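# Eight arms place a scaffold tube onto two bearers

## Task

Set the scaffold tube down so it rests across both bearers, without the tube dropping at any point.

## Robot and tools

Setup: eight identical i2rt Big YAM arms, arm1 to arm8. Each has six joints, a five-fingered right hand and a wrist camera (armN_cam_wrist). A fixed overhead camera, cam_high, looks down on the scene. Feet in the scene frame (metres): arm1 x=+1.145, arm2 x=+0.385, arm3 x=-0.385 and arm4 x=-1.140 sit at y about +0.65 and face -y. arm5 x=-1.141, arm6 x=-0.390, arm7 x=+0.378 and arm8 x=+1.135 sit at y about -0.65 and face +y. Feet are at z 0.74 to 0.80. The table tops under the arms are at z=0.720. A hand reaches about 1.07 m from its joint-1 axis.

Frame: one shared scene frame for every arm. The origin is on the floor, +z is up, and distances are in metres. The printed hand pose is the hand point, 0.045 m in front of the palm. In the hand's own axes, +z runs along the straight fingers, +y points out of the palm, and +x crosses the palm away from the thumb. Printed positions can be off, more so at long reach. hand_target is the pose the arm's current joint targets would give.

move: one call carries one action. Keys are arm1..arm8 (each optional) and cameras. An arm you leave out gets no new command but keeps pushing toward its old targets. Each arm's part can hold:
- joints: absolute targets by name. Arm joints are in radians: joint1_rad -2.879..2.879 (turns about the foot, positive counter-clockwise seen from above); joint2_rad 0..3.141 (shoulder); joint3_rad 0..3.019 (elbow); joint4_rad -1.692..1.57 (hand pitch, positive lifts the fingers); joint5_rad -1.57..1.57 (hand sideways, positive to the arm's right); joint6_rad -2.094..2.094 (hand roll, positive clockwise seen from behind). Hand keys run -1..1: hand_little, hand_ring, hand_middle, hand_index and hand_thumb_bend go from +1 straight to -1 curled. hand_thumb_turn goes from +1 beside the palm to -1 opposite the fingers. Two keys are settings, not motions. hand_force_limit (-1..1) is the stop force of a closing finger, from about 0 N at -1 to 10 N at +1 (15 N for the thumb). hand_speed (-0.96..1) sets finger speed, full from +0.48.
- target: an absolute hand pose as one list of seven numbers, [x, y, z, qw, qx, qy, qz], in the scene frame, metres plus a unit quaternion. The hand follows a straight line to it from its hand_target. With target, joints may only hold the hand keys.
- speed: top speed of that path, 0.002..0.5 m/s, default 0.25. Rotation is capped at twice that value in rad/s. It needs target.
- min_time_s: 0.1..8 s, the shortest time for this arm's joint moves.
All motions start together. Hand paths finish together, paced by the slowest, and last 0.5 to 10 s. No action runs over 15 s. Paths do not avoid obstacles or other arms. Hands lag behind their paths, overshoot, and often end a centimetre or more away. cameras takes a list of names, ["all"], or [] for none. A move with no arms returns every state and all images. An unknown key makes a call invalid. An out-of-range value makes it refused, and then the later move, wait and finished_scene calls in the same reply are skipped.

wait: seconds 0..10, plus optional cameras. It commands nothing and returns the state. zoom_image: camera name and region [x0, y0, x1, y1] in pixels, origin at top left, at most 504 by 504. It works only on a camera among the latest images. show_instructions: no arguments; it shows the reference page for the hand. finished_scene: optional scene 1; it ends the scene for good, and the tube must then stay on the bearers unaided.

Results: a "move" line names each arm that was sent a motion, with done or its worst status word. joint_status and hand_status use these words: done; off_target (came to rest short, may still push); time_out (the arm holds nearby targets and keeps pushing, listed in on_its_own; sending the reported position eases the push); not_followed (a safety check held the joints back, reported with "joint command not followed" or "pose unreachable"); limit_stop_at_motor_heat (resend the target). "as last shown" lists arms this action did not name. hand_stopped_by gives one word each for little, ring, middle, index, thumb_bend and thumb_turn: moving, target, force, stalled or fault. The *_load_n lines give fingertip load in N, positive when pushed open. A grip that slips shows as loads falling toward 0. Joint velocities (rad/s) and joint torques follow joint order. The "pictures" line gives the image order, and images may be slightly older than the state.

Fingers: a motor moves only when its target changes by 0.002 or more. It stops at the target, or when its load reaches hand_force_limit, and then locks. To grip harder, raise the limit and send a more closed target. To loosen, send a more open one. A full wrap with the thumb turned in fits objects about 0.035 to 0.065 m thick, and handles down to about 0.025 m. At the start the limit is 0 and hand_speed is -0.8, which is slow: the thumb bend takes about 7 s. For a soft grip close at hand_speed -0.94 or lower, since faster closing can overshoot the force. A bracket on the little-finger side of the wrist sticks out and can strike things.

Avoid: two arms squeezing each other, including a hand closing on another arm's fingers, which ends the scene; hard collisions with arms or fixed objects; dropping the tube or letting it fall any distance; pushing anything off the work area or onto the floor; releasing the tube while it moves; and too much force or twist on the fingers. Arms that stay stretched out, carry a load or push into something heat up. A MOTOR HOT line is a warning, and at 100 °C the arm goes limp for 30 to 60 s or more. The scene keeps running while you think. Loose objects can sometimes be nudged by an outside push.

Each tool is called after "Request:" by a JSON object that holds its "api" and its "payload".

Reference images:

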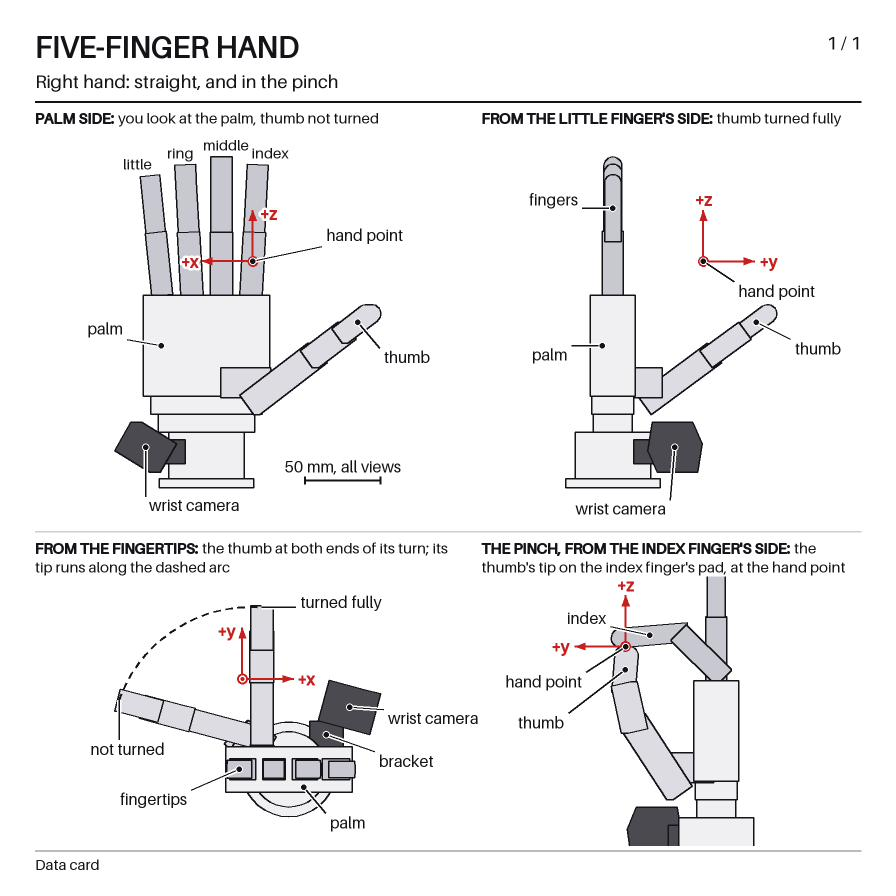

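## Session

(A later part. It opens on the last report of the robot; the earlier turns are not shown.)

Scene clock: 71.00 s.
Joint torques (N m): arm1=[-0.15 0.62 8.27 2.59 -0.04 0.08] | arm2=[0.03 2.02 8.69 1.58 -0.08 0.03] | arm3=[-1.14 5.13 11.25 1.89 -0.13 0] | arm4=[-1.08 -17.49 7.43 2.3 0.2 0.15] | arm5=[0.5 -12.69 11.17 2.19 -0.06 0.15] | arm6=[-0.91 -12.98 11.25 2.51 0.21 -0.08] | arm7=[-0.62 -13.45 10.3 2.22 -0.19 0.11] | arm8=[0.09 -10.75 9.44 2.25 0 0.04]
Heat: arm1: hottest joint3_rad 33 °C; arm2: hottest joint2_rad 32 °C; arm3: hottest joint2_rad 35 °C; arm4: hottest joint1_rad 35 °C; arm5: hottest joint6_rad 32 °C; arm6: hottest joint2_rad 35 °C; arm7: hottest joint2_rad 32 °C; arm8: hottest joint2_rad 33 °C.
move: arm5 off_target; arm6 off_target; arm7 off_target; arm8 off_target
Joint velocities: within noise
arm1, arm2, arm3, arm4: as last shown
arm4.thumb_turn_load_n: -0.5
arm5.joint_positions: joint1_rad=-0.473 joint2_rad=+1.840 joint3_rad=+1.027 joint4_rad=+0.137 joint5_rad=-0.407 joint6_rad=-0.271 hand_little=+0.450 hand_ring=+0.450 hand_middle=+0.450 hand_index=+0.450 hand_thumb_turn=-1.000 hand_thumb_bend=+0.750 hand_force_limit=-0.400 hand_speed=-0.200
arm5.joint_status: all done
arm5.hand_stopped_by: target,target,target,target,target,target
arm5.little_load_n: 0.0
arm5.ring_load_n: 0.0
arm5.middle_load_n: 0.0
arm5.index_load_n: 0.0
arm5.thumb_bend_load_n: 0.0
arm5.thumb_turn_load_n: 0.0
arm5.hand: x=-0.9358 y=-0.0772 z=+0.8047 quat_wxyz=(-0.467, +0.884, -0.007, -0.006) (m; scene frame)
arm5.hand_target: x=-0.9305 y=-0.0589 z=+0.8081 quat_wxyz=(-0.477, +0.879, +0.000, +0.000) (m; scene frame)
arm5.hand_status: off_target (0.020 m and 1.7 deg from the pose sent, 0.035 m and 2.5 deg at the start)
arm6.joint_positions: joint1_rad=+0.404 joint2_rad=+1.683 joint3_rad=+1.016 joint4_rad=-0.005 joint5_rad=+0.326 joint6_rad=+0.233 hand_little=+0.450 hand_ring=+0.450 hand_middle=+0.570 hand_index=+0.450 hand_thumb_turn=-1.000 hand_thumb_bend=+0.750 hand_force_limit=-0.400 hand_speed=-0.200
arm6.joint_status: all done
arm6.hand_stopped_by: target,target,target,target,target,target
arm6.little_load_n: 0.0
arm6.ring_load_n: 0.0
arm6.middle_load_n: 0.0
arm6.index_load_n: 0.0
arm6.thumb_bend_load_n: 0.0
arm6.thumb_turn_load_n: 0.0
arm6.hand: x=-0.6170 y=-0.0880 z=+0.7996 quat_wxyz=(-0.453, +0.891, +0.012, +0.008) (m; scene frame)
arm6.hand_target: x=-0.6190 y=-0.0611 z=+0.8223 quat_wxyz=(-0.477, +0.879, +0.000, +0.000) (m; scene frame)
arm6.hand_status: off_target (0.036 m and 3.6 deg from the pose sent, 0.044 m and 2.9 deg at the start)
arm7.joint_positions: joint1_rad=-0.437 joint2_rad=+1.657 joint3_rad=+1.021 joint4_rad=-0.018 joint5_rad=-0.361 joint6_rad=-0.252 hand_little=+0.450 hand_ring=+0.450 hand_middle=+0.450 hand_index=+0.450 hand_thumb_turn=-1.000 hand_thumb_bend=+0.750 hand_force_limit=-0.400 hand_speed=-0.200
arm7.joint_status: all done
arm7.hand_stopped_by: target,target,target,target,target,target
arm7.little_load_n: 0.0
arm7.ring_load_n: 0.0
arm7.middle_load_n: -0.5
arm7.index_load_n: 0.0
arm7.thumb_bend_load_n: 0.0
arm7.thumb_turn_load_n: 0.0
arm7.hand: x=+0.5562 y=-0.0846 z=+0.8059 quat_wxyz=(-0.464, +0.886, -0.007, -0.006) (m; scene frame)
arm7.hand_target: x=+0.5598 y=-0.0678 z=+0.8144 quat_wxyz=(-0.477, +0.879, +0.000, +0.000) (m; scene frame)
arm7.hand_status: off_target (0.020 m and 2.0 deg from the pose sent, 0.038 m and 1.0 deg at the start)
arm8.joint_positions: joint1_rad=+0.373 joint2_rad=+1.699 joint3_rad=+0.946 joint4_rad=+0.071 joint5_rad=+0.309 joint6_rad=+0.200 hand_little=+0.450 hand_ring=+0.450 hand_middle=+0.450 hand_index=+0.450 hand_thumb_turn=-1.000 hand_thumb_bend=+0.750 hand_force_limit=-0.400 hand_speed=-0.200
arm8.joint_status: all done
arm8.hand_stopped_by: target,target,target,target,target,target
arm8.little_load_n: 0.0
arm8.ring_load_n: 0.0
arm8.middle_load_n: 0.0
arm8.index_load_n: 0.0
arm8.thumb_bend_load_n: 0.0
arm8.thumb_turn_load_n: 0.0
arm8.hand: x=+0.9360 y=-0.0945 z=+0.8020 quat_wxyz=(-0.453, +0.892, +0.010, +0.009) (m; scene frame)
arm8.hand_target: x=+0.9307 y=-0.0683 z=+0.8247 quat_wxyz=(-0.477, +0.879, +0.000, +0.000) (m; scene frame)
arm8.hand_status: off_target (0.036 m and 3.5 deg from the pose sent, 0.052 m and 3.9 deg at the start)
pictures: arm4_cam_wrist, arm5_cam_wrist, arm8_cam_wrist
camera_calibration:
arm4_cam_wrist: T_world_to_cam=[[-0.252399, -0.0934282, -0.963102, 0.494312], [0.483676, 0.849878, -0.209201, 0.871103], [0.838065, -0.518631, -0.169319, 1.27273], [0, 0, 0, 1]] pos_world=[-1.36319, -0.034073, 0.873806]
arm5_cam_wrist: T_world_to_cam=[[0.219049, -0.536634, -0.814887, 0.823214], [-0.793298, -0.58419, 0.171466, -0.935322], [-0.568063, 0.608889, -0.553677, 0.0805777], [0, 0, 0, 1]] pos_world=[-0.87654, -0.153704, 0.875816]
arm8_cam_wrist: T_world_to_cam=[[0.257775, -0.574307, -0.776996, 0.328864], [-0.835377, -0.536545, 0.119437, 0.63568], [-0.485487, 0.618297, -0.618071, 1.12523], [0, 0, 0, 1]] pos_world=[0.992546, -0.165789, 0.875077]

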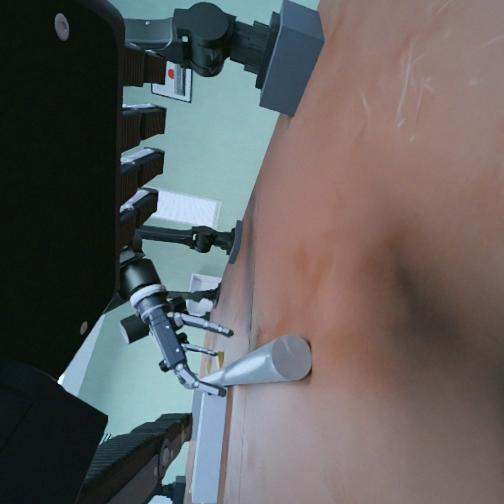

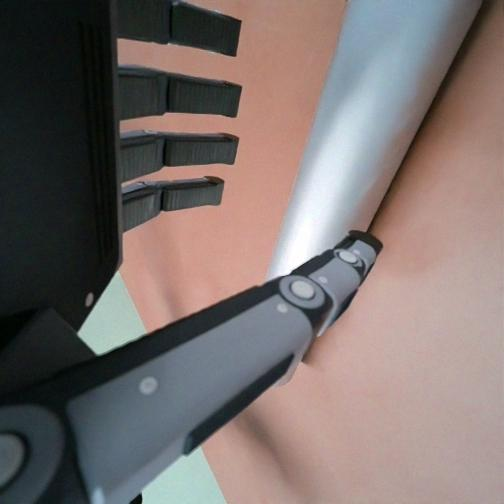

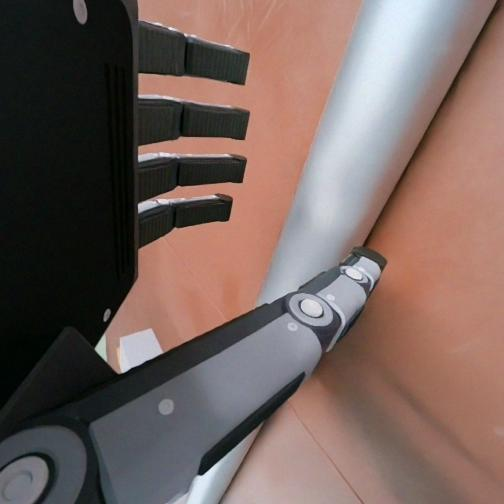

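Request:
{"api": "move", "payload": {"arm5": {"target": [-0.928, -0.0585, 0.7929, 0.4886, -0.8725, 0, 0], "speed": 0.06}, "arm6": {"target": [-0.62, -0.056, 0.8197, 0.4962, -0.8682, 0, 0], "speed": 0.06}, "arm7": {"target": [0.562, -0.065, 0.8139, 0.4886, -0.8725, 0, 0], "speed": 0.06}, "arm8": {"target": [0.928, -0.065, 0.8126, 0.4962, -0.8682, 0, 0], "speed": 0.06}, "cameras": ["arm4_cam_wrist", "arm5_cam_wrist", "arm6_cam_wrist", "arm7_cam_wrist", "arm8_cam_wrist"]}}

Request:
{"api": "zoom_image", "payload": {"camera": "arm4_cam_wrist", "region": [140, 270, 320, 420]}}

Scene clock: 73.23 s.
Joint torques (N m): arm1=[-0.09 0.62 8.29 2.56 -0.04 0.09] | arm2=[0.09 2.08 8.69 1.58 -0.08 0.03] | arm3=[-0.85 5.07 11.44 2.14 -0.17 0.04] | arm4=[-1.14 -17.55 7.51 2.3 0.19 0.13] | arm5=[-0.09 -12.22 9.31 2.14 -0.3 0.14] | arm6=[-0.67 -13.04 9.68 2.59 0.4 -0.21] | arm7=[-0.85 -13.22 9.55 2.35 -0.37 0.15] | arm8=[0.73 -10.93 7.32 2.39 0.13 -0.06]
Heat: arm1: hottest joint3_rad 33 °C; arm2: hottest joint3_rad 33 °C; arm3: hottest joint2_rad 35 °C; arm4: hottest joint1_rad 35 °C; arm5: hottest joint6_rad 32 °C; arm6: hottest joint2_rad 35 °C; arm7: hottest joint2_rad 32 °C; arm8: hottest joint2_rad 33 °C.
move: arm5 off_target; arm6 off_target; arm7 off_target; arm8 off_target
Joint velocities: within noise
arm1, arm2, arm3: as last shown
arm4.joint_positions: joint1_rad=-0.414 joint2_rad=+2.127 joint3_rad=+1.395 joint4_rad=+0.721 joint5_rad=-0.933 joint6_rad=-0.028 hand_little=+1.000 hand_ring=+1.000 hand_middle=+1.000 hand_index=+1.000 hand_thumb_turn=+1.000 hand_thumb_bend=+1.000 hand_force_limit=+0.000 hand_speed=-0.800
arm4.joint_status: not commanded
arm4.hand_stopped_by: target,target,target,target,target,target
arm4.little_load_n: 0.0
arm4.ring_load_n: 0.0
arm4.middle_load_n: 0.0
arm4.index_load_n: 0.0
arm4.thumb_bend_load_n: 0.0
arm4.thumb_turn_load_n: 0.0
arm4.hand: x=-1.2605 y=-0.0928 z=+0.8553 quat_wxyz=(-0.184, +0.194, -0.681, +0.682) (m; scene frame)
arm4.hand_target: x=-1.2699 y=-0.0900 z=+0.8501 quat_wxyz=(-0.183, +0.183, -0.683, +0.683) (m; scene frame)
arm4.hand_status: not commanded
arm5.joint_positions: joint1_rad=-0.473 joint2_rad=+1.871 joint3_rad=+1.027 joint4_rad=+0.217 joint5_rad=-0.412 joint6_rad=-0.271 hand_little=+0.450 hand_ring=+0.450 hand_middle=+0.450 hand_index=+0.450 hand_thumb_turn=-1.000 hand_thumb_bend=+0.750 hand_force_limit=-0.400 hand_speed=-0.200
arm5.joint_status: not commanded
arm5.hand_stopped_by: target,target,target,target,target,target
arm5.little_load_n: 0.0
arm5.ring_load_n: 0.0
arm5.middle_load_n: 0.0
arm5.index_load_n: 0.0
arm5.thumb_bend_load_n: -0.5
arm5.thumb_turn_load_n: 0.0
arm5.hand: x=-0.9312 y=-0.0667 z=+0.7992 quat_wxyz=(-0.486, +0.874, +0.000, +0.001) (m; scene frame)
arm5.hand_target: x=-0.9282 y=-0.0589 z=+0.7930 quat_wxyz=(-0.489, +0.873, +0.000, +0.000) (m; scene frame)
arm5.hand_status: off_target (0.011 m and 0.4 deg from the pose sent, 0.023 m and 3.1 deg at the start)
arm6.joint_positions: joint1_rad=+0.404 joint2_rad=+1.691 joint3_rad=+1.016 joint4_rad=+0.070 joint5_rad=+0.334 joint6_rad=+0.233 hand_little=+0.450 hand_ring=+0.450 hand_middle=+0.570 hand_index=+0.450 hand_thumb_turn=-1.000 hand_thumb_bend=+0.750 hand_force_limit=-0.400 hand_speed=-0.200
arm6.joint_status: not commanded
arm6.hand_stopped_by: target,target,target,target,target,target
arm6.little_load_n: 0.0
arm6.ring_load_n: 0.0
arm6.middle_load_n: 0.0
arm6.index_load_n: 0.0
arm6.thumb_bend_load_n: 0.0
arm6.thumb_turn_load_n: 0.0
arm6.hand: x=-0.6215 y=-0.0742 z=+0.8086 quat_wxyz=(-0.480, +0.877, +0.004, +0.000) (m; scene frame)
arm6.hand_target: x=-0.6195 y=-0.0568 z=+0.8201 quat_wxyz=(-0.496, +0.868, +0.000, +0.000) (m; scene frame)
arm6.hand_status: off_target (0.021 m and 2.1 deg from the pose sent, 0.038 m and 5.9 deg at the start)
arm7.joint_positions: joint1_rad=-0.437 joint2_rad=+1.660 joint3_rad=+1.021 joint4_rad=+0.023 joint5_rad=-0.367 joint6_rad=-0.252 hand_little=+0.450 hand_ring=+0.450 hand_middle=+0.450 hand_index=+0.450 hand_thumb_turn=-1.000 hand_thumb_bend=+0.750 hand_force_limit=-0.400 hand_speed=-0.200
arm7.joint_status: not commanded
arm7.hand_stopped_by: target,target,target,target,target,target
arm7.little_load_n: 0.0
arm7.ring_load_n: 0.0
arm7.middle_load_n: 0.0
arm7.index_load_n: 0.0
arm7.thumb_bend_load_n: 0.0
arm7.thumb_turn_load_n: 0.0
arm7.hand: x=+0.5585 y=-0.0772 z=+0.8116 quat_wxyz=(-0.480, +0.877, -0.001, -0.002) (m; scene frame)
arm7.hand_target: x=+0.5619 y=-0.0654 z=+0.8141 quat_wxyz=(-0.489, +0.872, +0.000, +0.000) (m; scene frame)
arm7.hand_status: off_target (0.013 m and 1.2 deg from the pose sent, 0.022 m and 3.4 deg at the start)
arm8.joint_positions: joint1_rad=+0.373 joint2_rad=+1.727 joint3_rad=+0.946 joint4_rad=+0.172 joint5_rad=+0.321 joint6_rad=+0.200 hand_little=+0.450 hand_ring=+0.450 hand_middle=+0.450 hand_index=+0.450 hand_thumb_turn=-1.000 hand_thumb_bend=+0.750 hand_force_limit=-0.400 hand_speed=-0.200
arm8.joint_status: not commanded
arm8.hand_stopped_by: target,target,target,target,target,target
arm8.little_load_n: 0.0
arm8.ring_load_n: 0.0
arm8.middle_load_n: 0.0
arm8.index_load_n: 0.0
arm8.thumb_bend_load_n: 0.0
arm8.thumb_turn_load_n: 0.0
arm8.hand: x=+0.9316 y=-0.0773 z=+0.8049 quat_wxyz=(-0.484, +0.875, +0.001, +0.002) (m; scene frame)
arm8.hand_target: x=+0.9281 y=-0.0654 z=+0.8129 quat_wxyz=(-0.496, +0.868, +0.000, +0.000) (m; scene frame)
arm8.hand_status: off_target (0.015 m and 1.6 deg from the pose sent, 0.032 m and 5.9 deg at the start)
pictures: arm4_cam_wrist, arm5_cam_wrist, arm6_cam_wrist, arm7_cam_wrist, arm8_cam_wrist
camera_calibration:
arm4_cam_wrist: T_world_to_cam=[[-0.252399, -0.0934282, -0.963102, 0.494312], [0.483676, 0.849878, -0.209201, 0.871103], [0.838065, -0.518631, -0.169319, 1.27273], [0, 0, 0, 1]] pos_world=[-1.36319, -0.034073, 0.873806]
arm5_cam_wrist: T_world_to_cam=[[0.237754, -0.499401, -0.83311, 0.857832], [-0.7936, -0.594423, 0.129844, -0.892319], [-0.560064, 0.630285, -0.537651, 0.0698769], [0, 0, 0, 1]] pos_world=[-0.872962, -0.146055, 0.8681]
arm6_cam_wrist: T_world_to_cam=[[0.330614, -0.511181, -0.79334, 0.803656], [-0.794505, -0.604446, 0.0583696, -0.588537], [-0.509369, 0.611015, -0.605974, 0.331957], [0, 0, 0, 1]] pos_world=[-0.564206, -0.147756, 0.873083]
arm7_cam_wrist: T_world_to_cam=[[0.256545, -0.497403, -0.828719, 0.491227], [-0.822378, -0.562821, 0.0832276, 0.348418], [-0.507818, 0.660168, -0.553442, 0.898146], [0, 0, 0, 1]] pos_world=[0.616605, -0.152492, 0.875163]
arm8_cam_wrist: T_world_to_cam=[[0.236112, -0.520276, -0.820709, 0.401681], [-0.838256, -0.536253, 0.0987899, 0.66023], [-0.491506, 0.664639, -0.56274, 1.07892], [0, 0, 0, 1]] pos_world=[0.988897, -0.154059, 0.871593]

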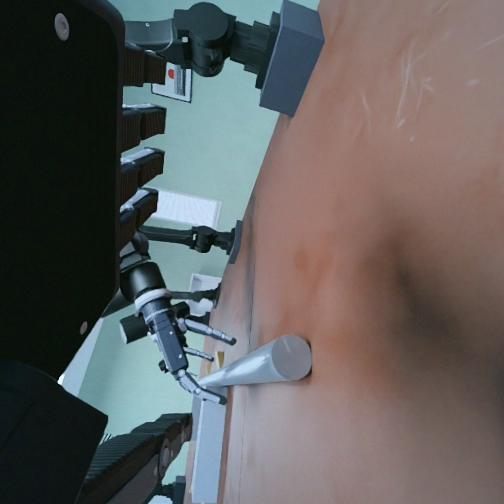

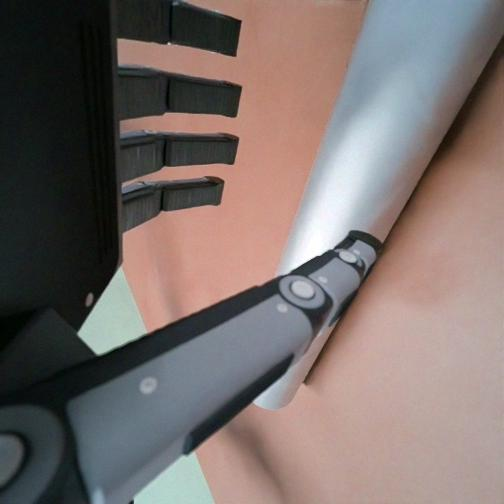

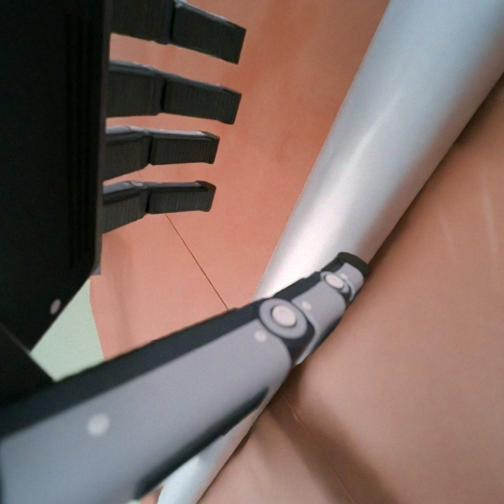

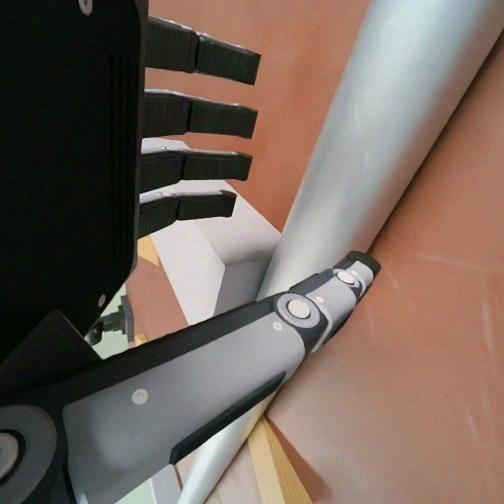

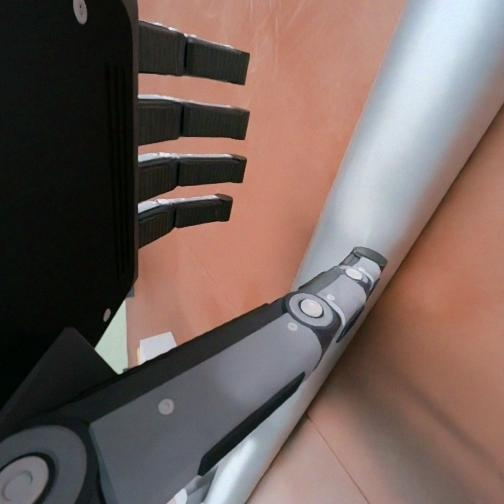

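Scaled by 2.800 from the camera's 504x504 image, which has a finer 720x720 frame.

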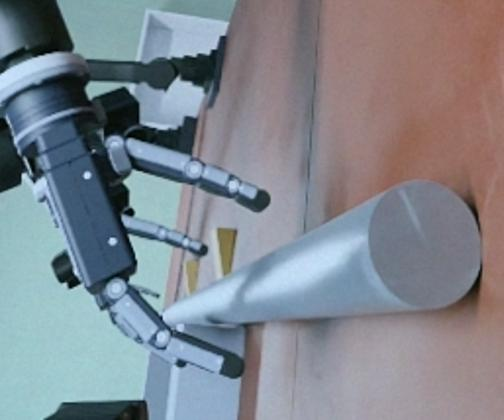

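Request:
{"api": "zoom_image", "payload": {"camera": "arm7_cam_wrist", "region": [250, 60, 500, 310]}}

Request:
{"api": "zoom_image", "payload": {"camera": "arm8_cam_wrist", "region": [250, 60, 500, 310]}}

Request:
{"api": "zoom_image", "payload": {"camera": "arm6_cam_wrist", "region": [250, 60, 500, 310]}}

Request:
{"api": "zoom_image", "payload": {"camera": "arm5_cam_wrist", "region": [250, 60, 500, 310]}}

Scaled by 2.016 from the camera's 504x504 image, which has a finer 720x720 frame.

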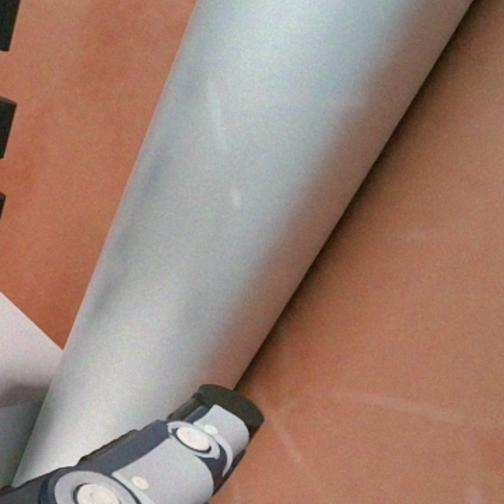

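Scaled by 2.016 from the camera's 504x504 image, which has a finer 720x720 frame.

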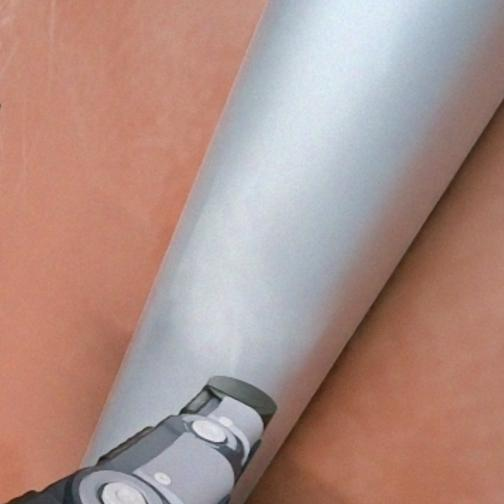

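Scaled by 2.016 from the camera's 504x504 image, which has a finer 720x720 frame.

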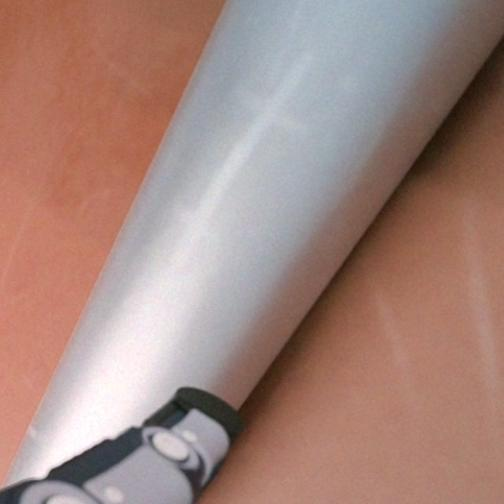

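Scaled by 2.016 from the camera's 504x504 image, which has a finer 720x720 frame.

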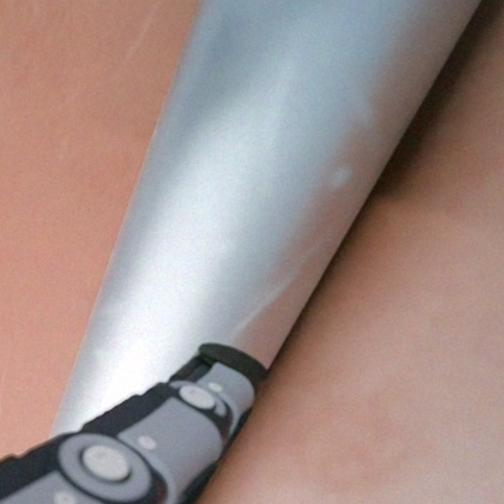

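Request:
{"api": "move", "payload": {"arm5": {"target": [-0.928, -0.068, 0.768, 0.4886, -0.8725, 0, 0], "speed": 0.05}, "arm6": {"target": [-0.62, -0.0667, 0.7876, 0.4962, -0.8682, 0, 0], "speed": 0.05}, "arm7": {"target": [0.562, -0.0725, 0.789, 0.4886, -0.8725, 0, 0], "speed": 0.05}, "arm8": {"target": [0.928, -0.083, 0.777, 0.4962, -0.8682, 0, 0], "speed": 0.05}, "cameras": ["arm4_cam_wrist", "arm5_cam_wrist", "arm6_cam_wrist", "arm7_cam_wrist", "arm8_cam_wrist"]}}

Request:
{"api": "zoom_image", "payload": {"camera": "arm4_cam_wrist", "region": [140, 270, 320, 420]}}

Scene clock: 77.93 s.
Joint torques (N m): arm1=[-0.15 0.62 8.29 2.59 -0.05 0.09] | arm2=[0.09 2.08 8.69 1.58 -0.08 0.03] | arm3=[-0.79 5.13 11.23 2.14 -0.15 0.04] | arm4=[-1.55 -17.49 7.53 2.3 0.19 0.14] | arm5=[-0.15 -12.81 7.04 2.3 -0.3 0.07] | arm6=[0.09 -13.33 7.36 2.61 0.4 -0.15] | arm7=[-1.55 -13.74 7.34 2.39 -0.36 0.12] | arm8=[1.55 -11.05 4.96 2.36 0.13 0.03]
Heat: arm1: hottest joint3_rad 33 °C; arm2: hottest joint3_rad 33 °C; arm3: hottest joint2_rad 35 °C; arm4: hottest joint1_rad 35 °C; arm5: hottest joint6_rad 32 °C; arm6: hottest joint2_rad 35 °C; arm7: hottest joint2_rad 32 °C; arm8: hottest joint2_rad 33 °C.
move: arm5 off_target; arm6 done; arm7 done; arm8 done
Joint velocities: within noise
arm1, arm2, arm3, arm4: as last shown
arm4.thumb_turn_load_n: -0.5
arm5.joint_positions: joint1_rad=-0.473 joint2_rad=+1.908 joint3_rad=+1.017 joint4_rad=+0.286 joint5_rad=-0.418 joint6_rad=-0.271 hand_little=+0.450 hand_ring=+0.450 hand_middle=+0.450 hand_index=+0.450 hand_thumb_turn=-1.000 hand_thumb_bend=+0.750 hand_force_limit=-0.400 hand_speed=-0.200
arm5.joint_status: not commanded
arm5.hand_stopped_by: target,target,target,target,target,target
arm5.little_load_n: 0.0
arm5.ring_load_n: 0.0
arm5.middle_load_n: 0.0
arm5.index_load_n: -0.5
arm5.thumb_bend_load_n: 0.0
arm5.thumb_turn_load_n: -0.5
arm5.hand: x=-0.9307 y=-0.0635 z=+0.7850 quat_wxyz=(-0.495, +0.869, +0.004, +0.003) (m; scene frame)
arm5.hand_target: x=-0.9283 y=-0.0684 z=+0.7684 quat_wxyz=(-0.489, +0.873, +0.000, +0.000) (m; scene frame)
arm5.hand_status: off_target (0.018 m and 1.1 deg from the pose sent, 0.031 m and 0.4 deg at the start)
arm6.joint_positions: joint1_rad=+0.404 joint2_rad=+1.733 joint3_rad=+0.989 joint4_rad=+0.162 joint5_rad=+0.341 joint6_rad=+0.233 hand_little=+0.450 hand_ring=+0.450 hand_middle=+0.570 hand_index=+0.450 hand_thumb_turn=-1.000 hand_thumb_bend=+0.750 hand_force_limit=-0.400 hand_speed=-0.200
arm6.joint_status: not commanded
arm6.hand_stopped_by: target,target,target,target,target,target
arm6.little_load_n: 0.0
arm6.ring_load_n: 0.0
arm6.middle_load_n: 0.0
arm6.index_load_n: 0.0
arm6.thumb_bend_load_n: 0.0
arm6.thumb_turn_load_n: 0.0
arm6.hand: x=-0.6209 y=-0.0713 z=+0.7884 quat_wxyz=(-0.491, +0.871, +0.001, -0.001) (m; scene frame)
arm6.hand_target: x=-0.6198 y=-0.0668 z=+0.7876 quat_wxyz=(-0.496, +0.868, +0.000, +0.000) (m; scene frame)
arm6.hand_status: done (0.005 m and 0.7 deg from the pose sent, 0.022 m and 2.1 deg at the start)
arm7.joint_positions: joint1_rad=-0.437 joint2_rad=+1.690 joint3_rad=+1.004 joint4_rad=+0.093 joint5_rad=-0.372 joint6_rad=-0.252 hand_little=+0.450 hand_ring=+0.450 hand_middle=+0.450 hand_index=+0.450 hand_thumb_turn=-1.000 hand_thumb_bend=+0.750 hand_force_limit=-0.400 hand_speed=-0.200
arm7.joint_status: not commanded
arm7.hand_stopped_by: target,target,target,target,target,target
arm7.little_load_n: 0.0
arm7.ring_load_n: 0.0
arm7.middle_load_n: -0.5
arm7.index_load_n: 0.0
arm7.thumb_bend_load_n: 0.0
arm7.thumb_turn_load_n: 0.0
arm7.hand: x=+0.5593 y=-0.0731 z=+0.7977 quat_wxyz=(-0.489, +0.872, +0.002, +0.000) (m; scene frame)
arm7.hand_target: x=+0.5620 y=-0.0727 z=+0.7892 quat_wxyz=(-0.489, +0.873, +0.000, +0.000) (m; scene frame)
arm7.hand_status: done (0.009 m and 0.3 deg from the pose sent, 0.023 m and 1.2 deg at the start)
arm8.joint_positions: joint1_rad=+0.377 joint2_rad=+1.770 joint3_rad=+0.904 joint4_rad=+0.284 joint5_rad=+0.332 joint6_rad=+0.200 hand_little=+0.450 hand_ring=+0.450 hand_middle=+0.450 hand_index=+0.450 hand_thumb_turn=-1.000 hand_thumb_bend=+0.750 hand_force_limit=-0.400 hand_speed=-0.200
arm8.joint_status: not commanded
arm8.hand_stopped_by: target,target,target,target,target,target
arm8.little_load_n: 0.0
arm8.ring_load_n: 0.0
arm8.middle_load_n: 0.0
arm8.index_load_n: 0.0
arm8.thumb_bend_load_n: 0.0
arm8.thumb_turn_load_n: 0.0
arm8.hand: x=+0.9323 y=-0.0803 z=+0.7821 quat_wxyz=(-0.495, +0.869, -0.002, +0.002) (m; scene frame)
arm8.hand_target: x=+0.9280 y=-0.0830 z=+0.7771 quat_wxyz=(-0.496, +0.868, +0.000, +0.000) (m; scene frame)
arm8.hand_status: done (0.007 m and 0.4 deg from the pose sent, 0.029 m and 1.6 deg at the start)
pictures: arm4_cam_wrist, arm5_cam_wrist, arm6_cam_wrist, arm7_cam_wrist, arm8_cam_wrist
camera_calibration:
arm4_cam_wrist: T_world_to_cam=[[-0.252399, -0.0934282, -0.963102, 0.494312], [0.483676, 0.849878, -0.209201, 0.871103], [0.838065, -0.518631, -0.169319, 1.27273], [0, 0, 0, 1]] pos_world=[-1.36319, -0.034073, 0.873806]
arm5_cam_wrist: T_world_to_cam=[[0.246519, -0.480005, -0.841917, 0.863802], [-0.79123, -0.601331, 0.111161, -0.871748], [-0.559628, 0.638746, -0.528033, 0.0538437], [0, 0, 0, 1]] pos_world=[-0.872564, -0.143972, 0.852585]
arm6_cam_wrist: T_world_to_cam=[[0.323283, -0.494686, -0.806706, 0.796065], [-0.797846, -0.600887, 0.0487425, -0.579399], [-0.508851, 0.627869, -0.58894, 0.306403], [0, 0, 0, 1]] pos_world=[-0.563712, -0.146732, 0.850884]
arm7_cam_wrist: T_world_to_cam=[[0.264216, -0.478532, -0.837375, 0.485528], [-0.820506, -0.567859, 0.0656191, 0.365153], [-0.506912, 0.669733, -0.542676, 0.879821], [0, 0, 0, 1]] pos_world=[0.617318, -0.149549, 0.860066]
arm8_cam_wrist: T_world_to_cam=[[0.230342, -0.499643, -0.835045, 0.399502], [-0.840645, -0.534411, 0.0878739, 0.672384], [-0.490162, 0.681735, -0.543119, 1.05326], [0, 0, 0, 1]] pos_world=[0.989485, -0.15911, 0.846565]

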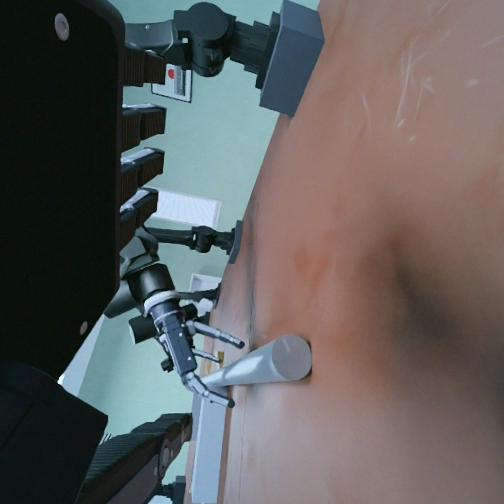

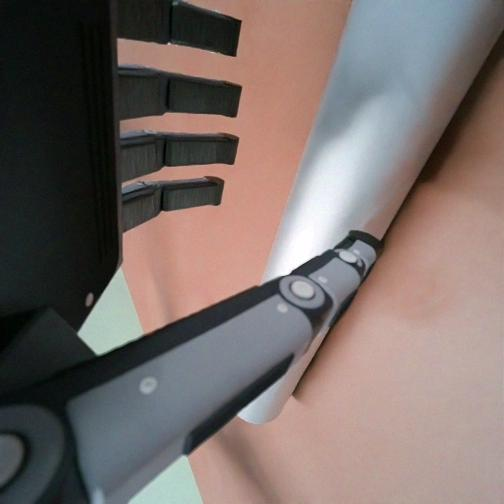

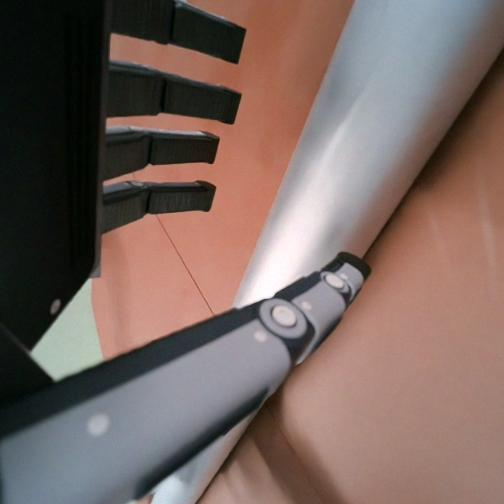

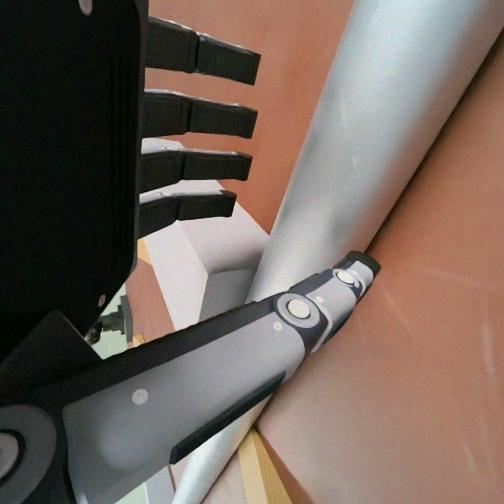

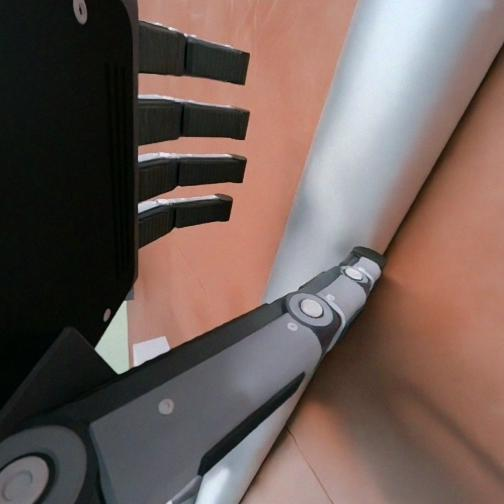

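Scaled by 2.800 from the camera's 504x504 image, which has a finer 720x720 frame.

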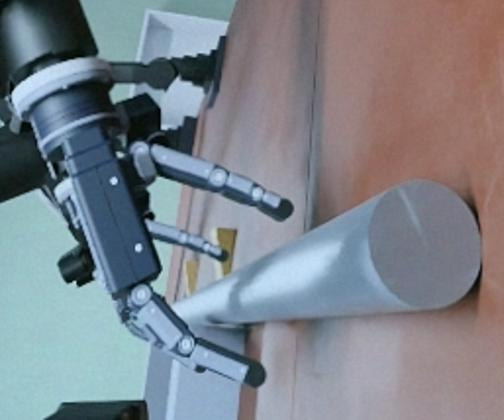

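Request:
{"api": "move", "payload": {"arm5": {"target": [-0.928, -0.0825, 0.750, 0.4886, -0.8725, 0, 0], "speed": 0.05}, "arm6": {"target": [-0.62, -0.080, 0.767, 0.4886, -0.8725, 0, 0], "speed": 0.05}, "arm7": {"target": [0.562, -0.0835, 0.771, 0.4844, -0.8748, 0, 0], "speed": 0.05}, "arm8": {"target": [0.928, -0.097, 0.756, 0.4886, -0.8725, 0, 0], "speed": 0.05}, "cameras": ["arm4_cam_wrist", "arm5_cam_wrist", "arm6_cam_wrist", "arm7_cam_wrist", "arm8_cam_wrist"]}}

Request:
{"api": "zoom_image", "payload": {"camera": "arm4_cam_wrist", "region": [140, 270, 320, 420]}}

Scene clock: 79.50 s.
Joint torques (N m): arm1=[-0.15 0.62 8.29 2.61 -0.04 0.09] | arm2=[0.09 2.08 8.69 1.57 -0.08 0.03] | arm3=[-1.03 5.07 11.48 2.04 -0.11 0] | arm4=[-1.49 -17.49 7.5 2.29 0.19 0.13] | arm5=[-0.62 -12.98 6.56 2.19 -0.36 0.02] | arm6=[0.85 -13.16 7.04 2.59 0.41 -0.02] | arm7=[-1.55 -13.63 7.04 2.35 -0.37 0.04] | arm8=[1.55 -10.87 4.68 2.32 0.14 0.15]
Heat: arm1: hottest joint3_rad 33 °C; arm2: hottest joint3_rad 33 °C; arm3: hottest joint2_rad 35 °C; arm4: hottest joint1_rad 35 °C; arm5: hottest joint6_rad 32 °C; arm6: hottest joint2_rad 35 °C; arm7: hottest joint2_rad 32 °C; arm8: hottest joint2_rad 33 °C.
move: arm5 off_target; arm6 done; arm7 done; arm8 done
Joint velocities: within noise
arm1, arm2, arm3, arm4: as last shown
arm1.middle_load_n: -0.5
arm4.ring_load_n: 0.5
arm4.thumb_turn_load_n: 0.0
arm5.joint_positions: joint1_rad=-0.487 joint2_rad=+1.928 joint3_rad=+0.975 joint4_rad=+0.343 joint5_rad=-0.430 joint6_rad=-0.271 hand_little=+0.450 hand_ring=+0.450 hand_middle=+0.450 hand_index=+0.450 hand_thumb_turn=-1.000 hand_thumb_bend=+0.750 hand_force_limit=-0.400 hand_speed=-0.200
arm5.joint_status: not commanded
arm5.hand_stopped_by: target,target,target,target,target,target
arm5.little_load_n: 0.0
arm5.ring_load_n: -0.5
arm5.middle_load_n: -0.5
arm5.index_load_n: 0.0
arm5.thumb_bend_load_n: 0.0
arm5.thumb_turn_load_n: 0.0
arm5.hand: x=-0.9308 y=-0.0778 z=+0.7661 quat_wxyz=(-0.495, +0.869, +0.000, +0.001) (m; scene frame)
arm5.hand_target: x=-0.9283 y=-0.0829 z=+0.7502 quat_wxyz=(-0.488, +0.873, +0.000, +0.000) (m; scene frame)
arm5.hand_status: off_target (0.017 m and 0.8 deg from the pose sent, 0.040 m and 1.1 deg at the start)
arm6.joint_positions: joint1_rad=+0.404 joint2_rad=+1.749 joint3_rad=+0.950 joint4_rad=+0.197 joint5_rad=+0.345 joint6_rad=+0.233 hand_little=+0.450 hand_ring=+0.450 hand_middle=+0.570 hand_index=+0.450 hand_thumb_turn=-1.000 hand_thumb_bend=+0.750 hand_force_limit=-0.400 hand_speed=-0.200
arm6.joint_status: not commanded
arm6.hand_stopped_by: target,target,target,target,target,target
arm6.little_load_n: -0.5
arm6.ring_load_n: 0.0
arm6.middle_load_n: 0.0
arm6.index_load_n: 0.0
arm6.thumb_bend_load_n: 0.0
arm6.thumb_turn_load_n: 0.0
arm6.hand: x=-0.6150 y=-0.0824 z=+0.7678 quat_wxyz=(-0.483, +0.875, +0.001, +0.004) (m; scene frame)
arm6.hand_target: x=-0.6199 y=-0.0801 z=+0.7670 quat_wxyz=(-0.488, +0.873, +0.000, +0.000) (m; scene frame)
arm6.hand_status: done (0.006 m and 0.8 deg from the pose sent, 0.023 m and 0.3 deg at the start)
arm7.joint_positions: joint1_rad=-0.443 joint2_rad=+1.704 joint3_rad=+0.967 joint4_rad=+0.132 joint5_rad=-0.377 joint6_rad=-0.252 hand_little=+0.450 hand_ring=+0.450 hand_middle=+0.450 hand_index=+0.450 hand_thumb_turn=-1.000 hand_thumb_bend=+0.750 hand_force_limit=-0.400 hand_speed=-0.200
arm7.joint_status: not commanded
arm7.hand_stopped_by: target,target,target,target,target,target
arm7.little_load_n: 0.0
arm7.ring_load_n: 0.0
arm7.middle_load_n: 0.0
arm7.index_load_n: 0.0
arm7.thumb_bend_load_n: 0.0
arm7.thumb_turn_load_n: 0.0
arm7.hand: x=+0.5575 y=-0.0831 z=+0.7799 quat_wxyz=(-0.485, +0.875, -0.001, -0.002) (m; scene frame)
arm7.hand_target: x=+0.5619 y=-0.0836 z=+0.7713 quat_wxyz=(-0.484, +0.875, +0.000, +0.000) (m; scene frame)
arm7.hand_status: done (0.010 m and 0.3 deg from the pose sent, 0.029 m and 0.6 deg at the start)
arm8.joint_positions: joint1_rad=+0.387 joint2_rad=+1.792 joint3_rad=+0.867 joint4_rad=+0.323 joint5_rad=+0.336 joint6_rad=+0.200 hand_little=+0.450 hand_ring=+0.450 hand_middle=+0.450 hand_index=+0.450 hand_thumb_turn=-1.000 hand_thumb_bend=+0.750 hand_force_limit=-0.400 hand_speed=-0.200
arm8.joint_status: not commanded
arm8.hand_stopped_by: target,target,target,target,target,target
arm8.little_load_n: 0.0
arm8.ring_load_n: 0.0
arm8.middle_load_n: 0.0
arm8.index_load_n: 0.0
arm8.thumb_bend_load_n: 0.0
arm8.thumb_turn_load_n: 0.0
arm8.hand: x=+0.9326 y=-0.0943 z=+0.7608 quat_wxyz=(-0.488, +0.873, +0.003, +0.005) (m; scene frame)
arm8.hand_target: x=+0.9280 y=-0.0971 z=+0.7561 quat_wxyz=(-0.488, +0.873, +0.000, +0.000) (m; scene frame)
arm8.hand_status: done (0.007 m and 0.6 deg from the pose sent, 0.031 m and 1.0 deg at the start)
pictures: arm4_cam_wrist, arm5_cam_wrist, arm6_cam_wrist, arm7_cam_wrist, arm8_cam_wrist
camera_calibration:
arm4_cam_wrist: T_world_to_cam=[[-0.252399, -0.0934282, -0.963102, 0.494312], [0.483676, 0.849878, -0.209201, 0.871103], [0.838065, -0.518631, -0.169319, 1.27273], [0, 0, 0, 1]] pos_world=[-1.36319, -0.034073, 0.873806]
arm5_cam_wrist: T_world_to_cam=[[0.237336, -0.482423, -0.843173, 0.8332], [-0.793064, -0.597478, 0.118617, -0.885444], [-0.561001, 0.640538, -0.524395, 0.0490242], [0, 0, 0, 1]] pos_world=[-0.872459, -0.158481, 0.833268]
arm6_cam_wrist: T_world_to_cam=[[0.329269, -0.509034, -0.795278, 0.765808], [-0.80019, -0.597559, 0.0511769, -0.583437], [-0.501276, 0.619522, -0.604082, 0.319812], [0, 0, 0, 1]] pos_world=[-0.558703, -0.156946, 0.832081]
arm7_cam_wrist: T_world_to_cam=[[0.256928, -0.487115, -0.83469, 0.467528], [-0.821262, -0.565316, 0.0771168, 0.350779], [-0.509428, 0.665685, -0.545294, 0.879109], [0, 0, 0, 1]] pos_world=[0.615803, -0.159169, 0.842563]
arm8_cam_wrist: T_world_to_cam=[[0.241411, -0.512716, -0.823919, 0.354544], [-0.838214, -0.537998, 0.089191, 0.663393], [-0.488997, 0.669089, -0.559645, 1.06163], [0, 0, 0, 1]] pos_world=[0.989609, -0.171642, 0.827085]

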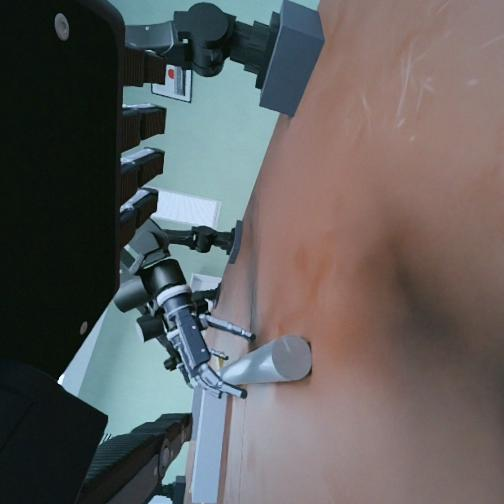

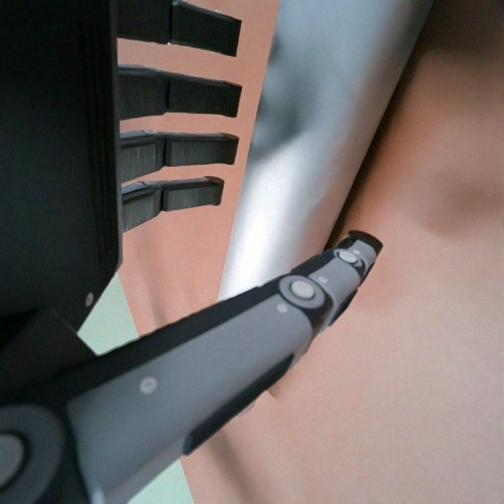

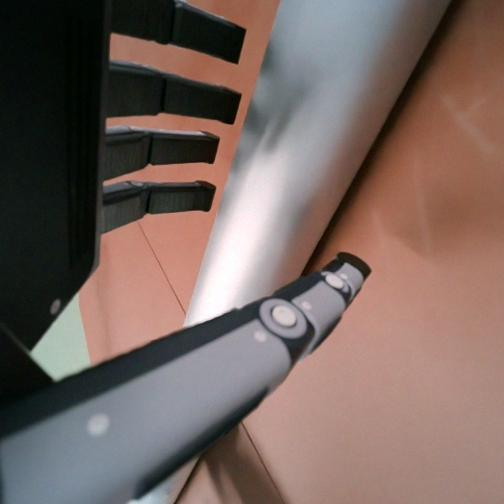

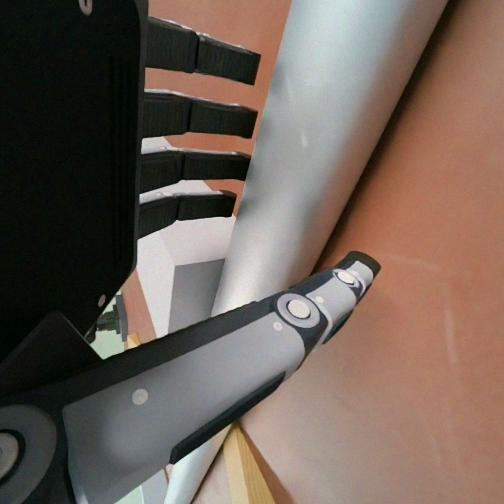

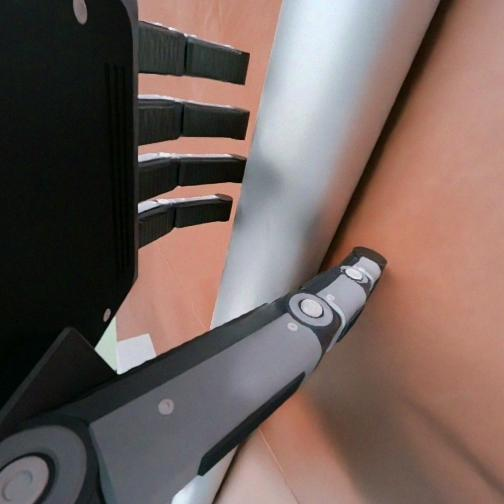

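Scaled by 2.800 from the camera's 504x504 image, which has a finer 720x720 frame.

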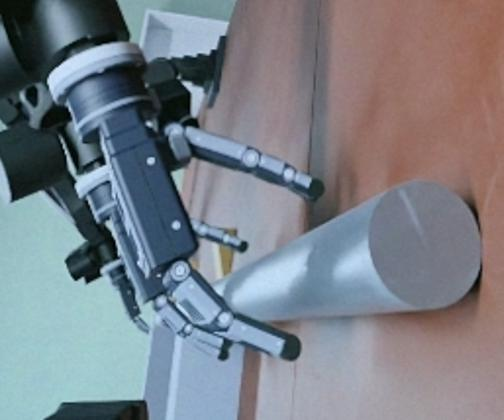

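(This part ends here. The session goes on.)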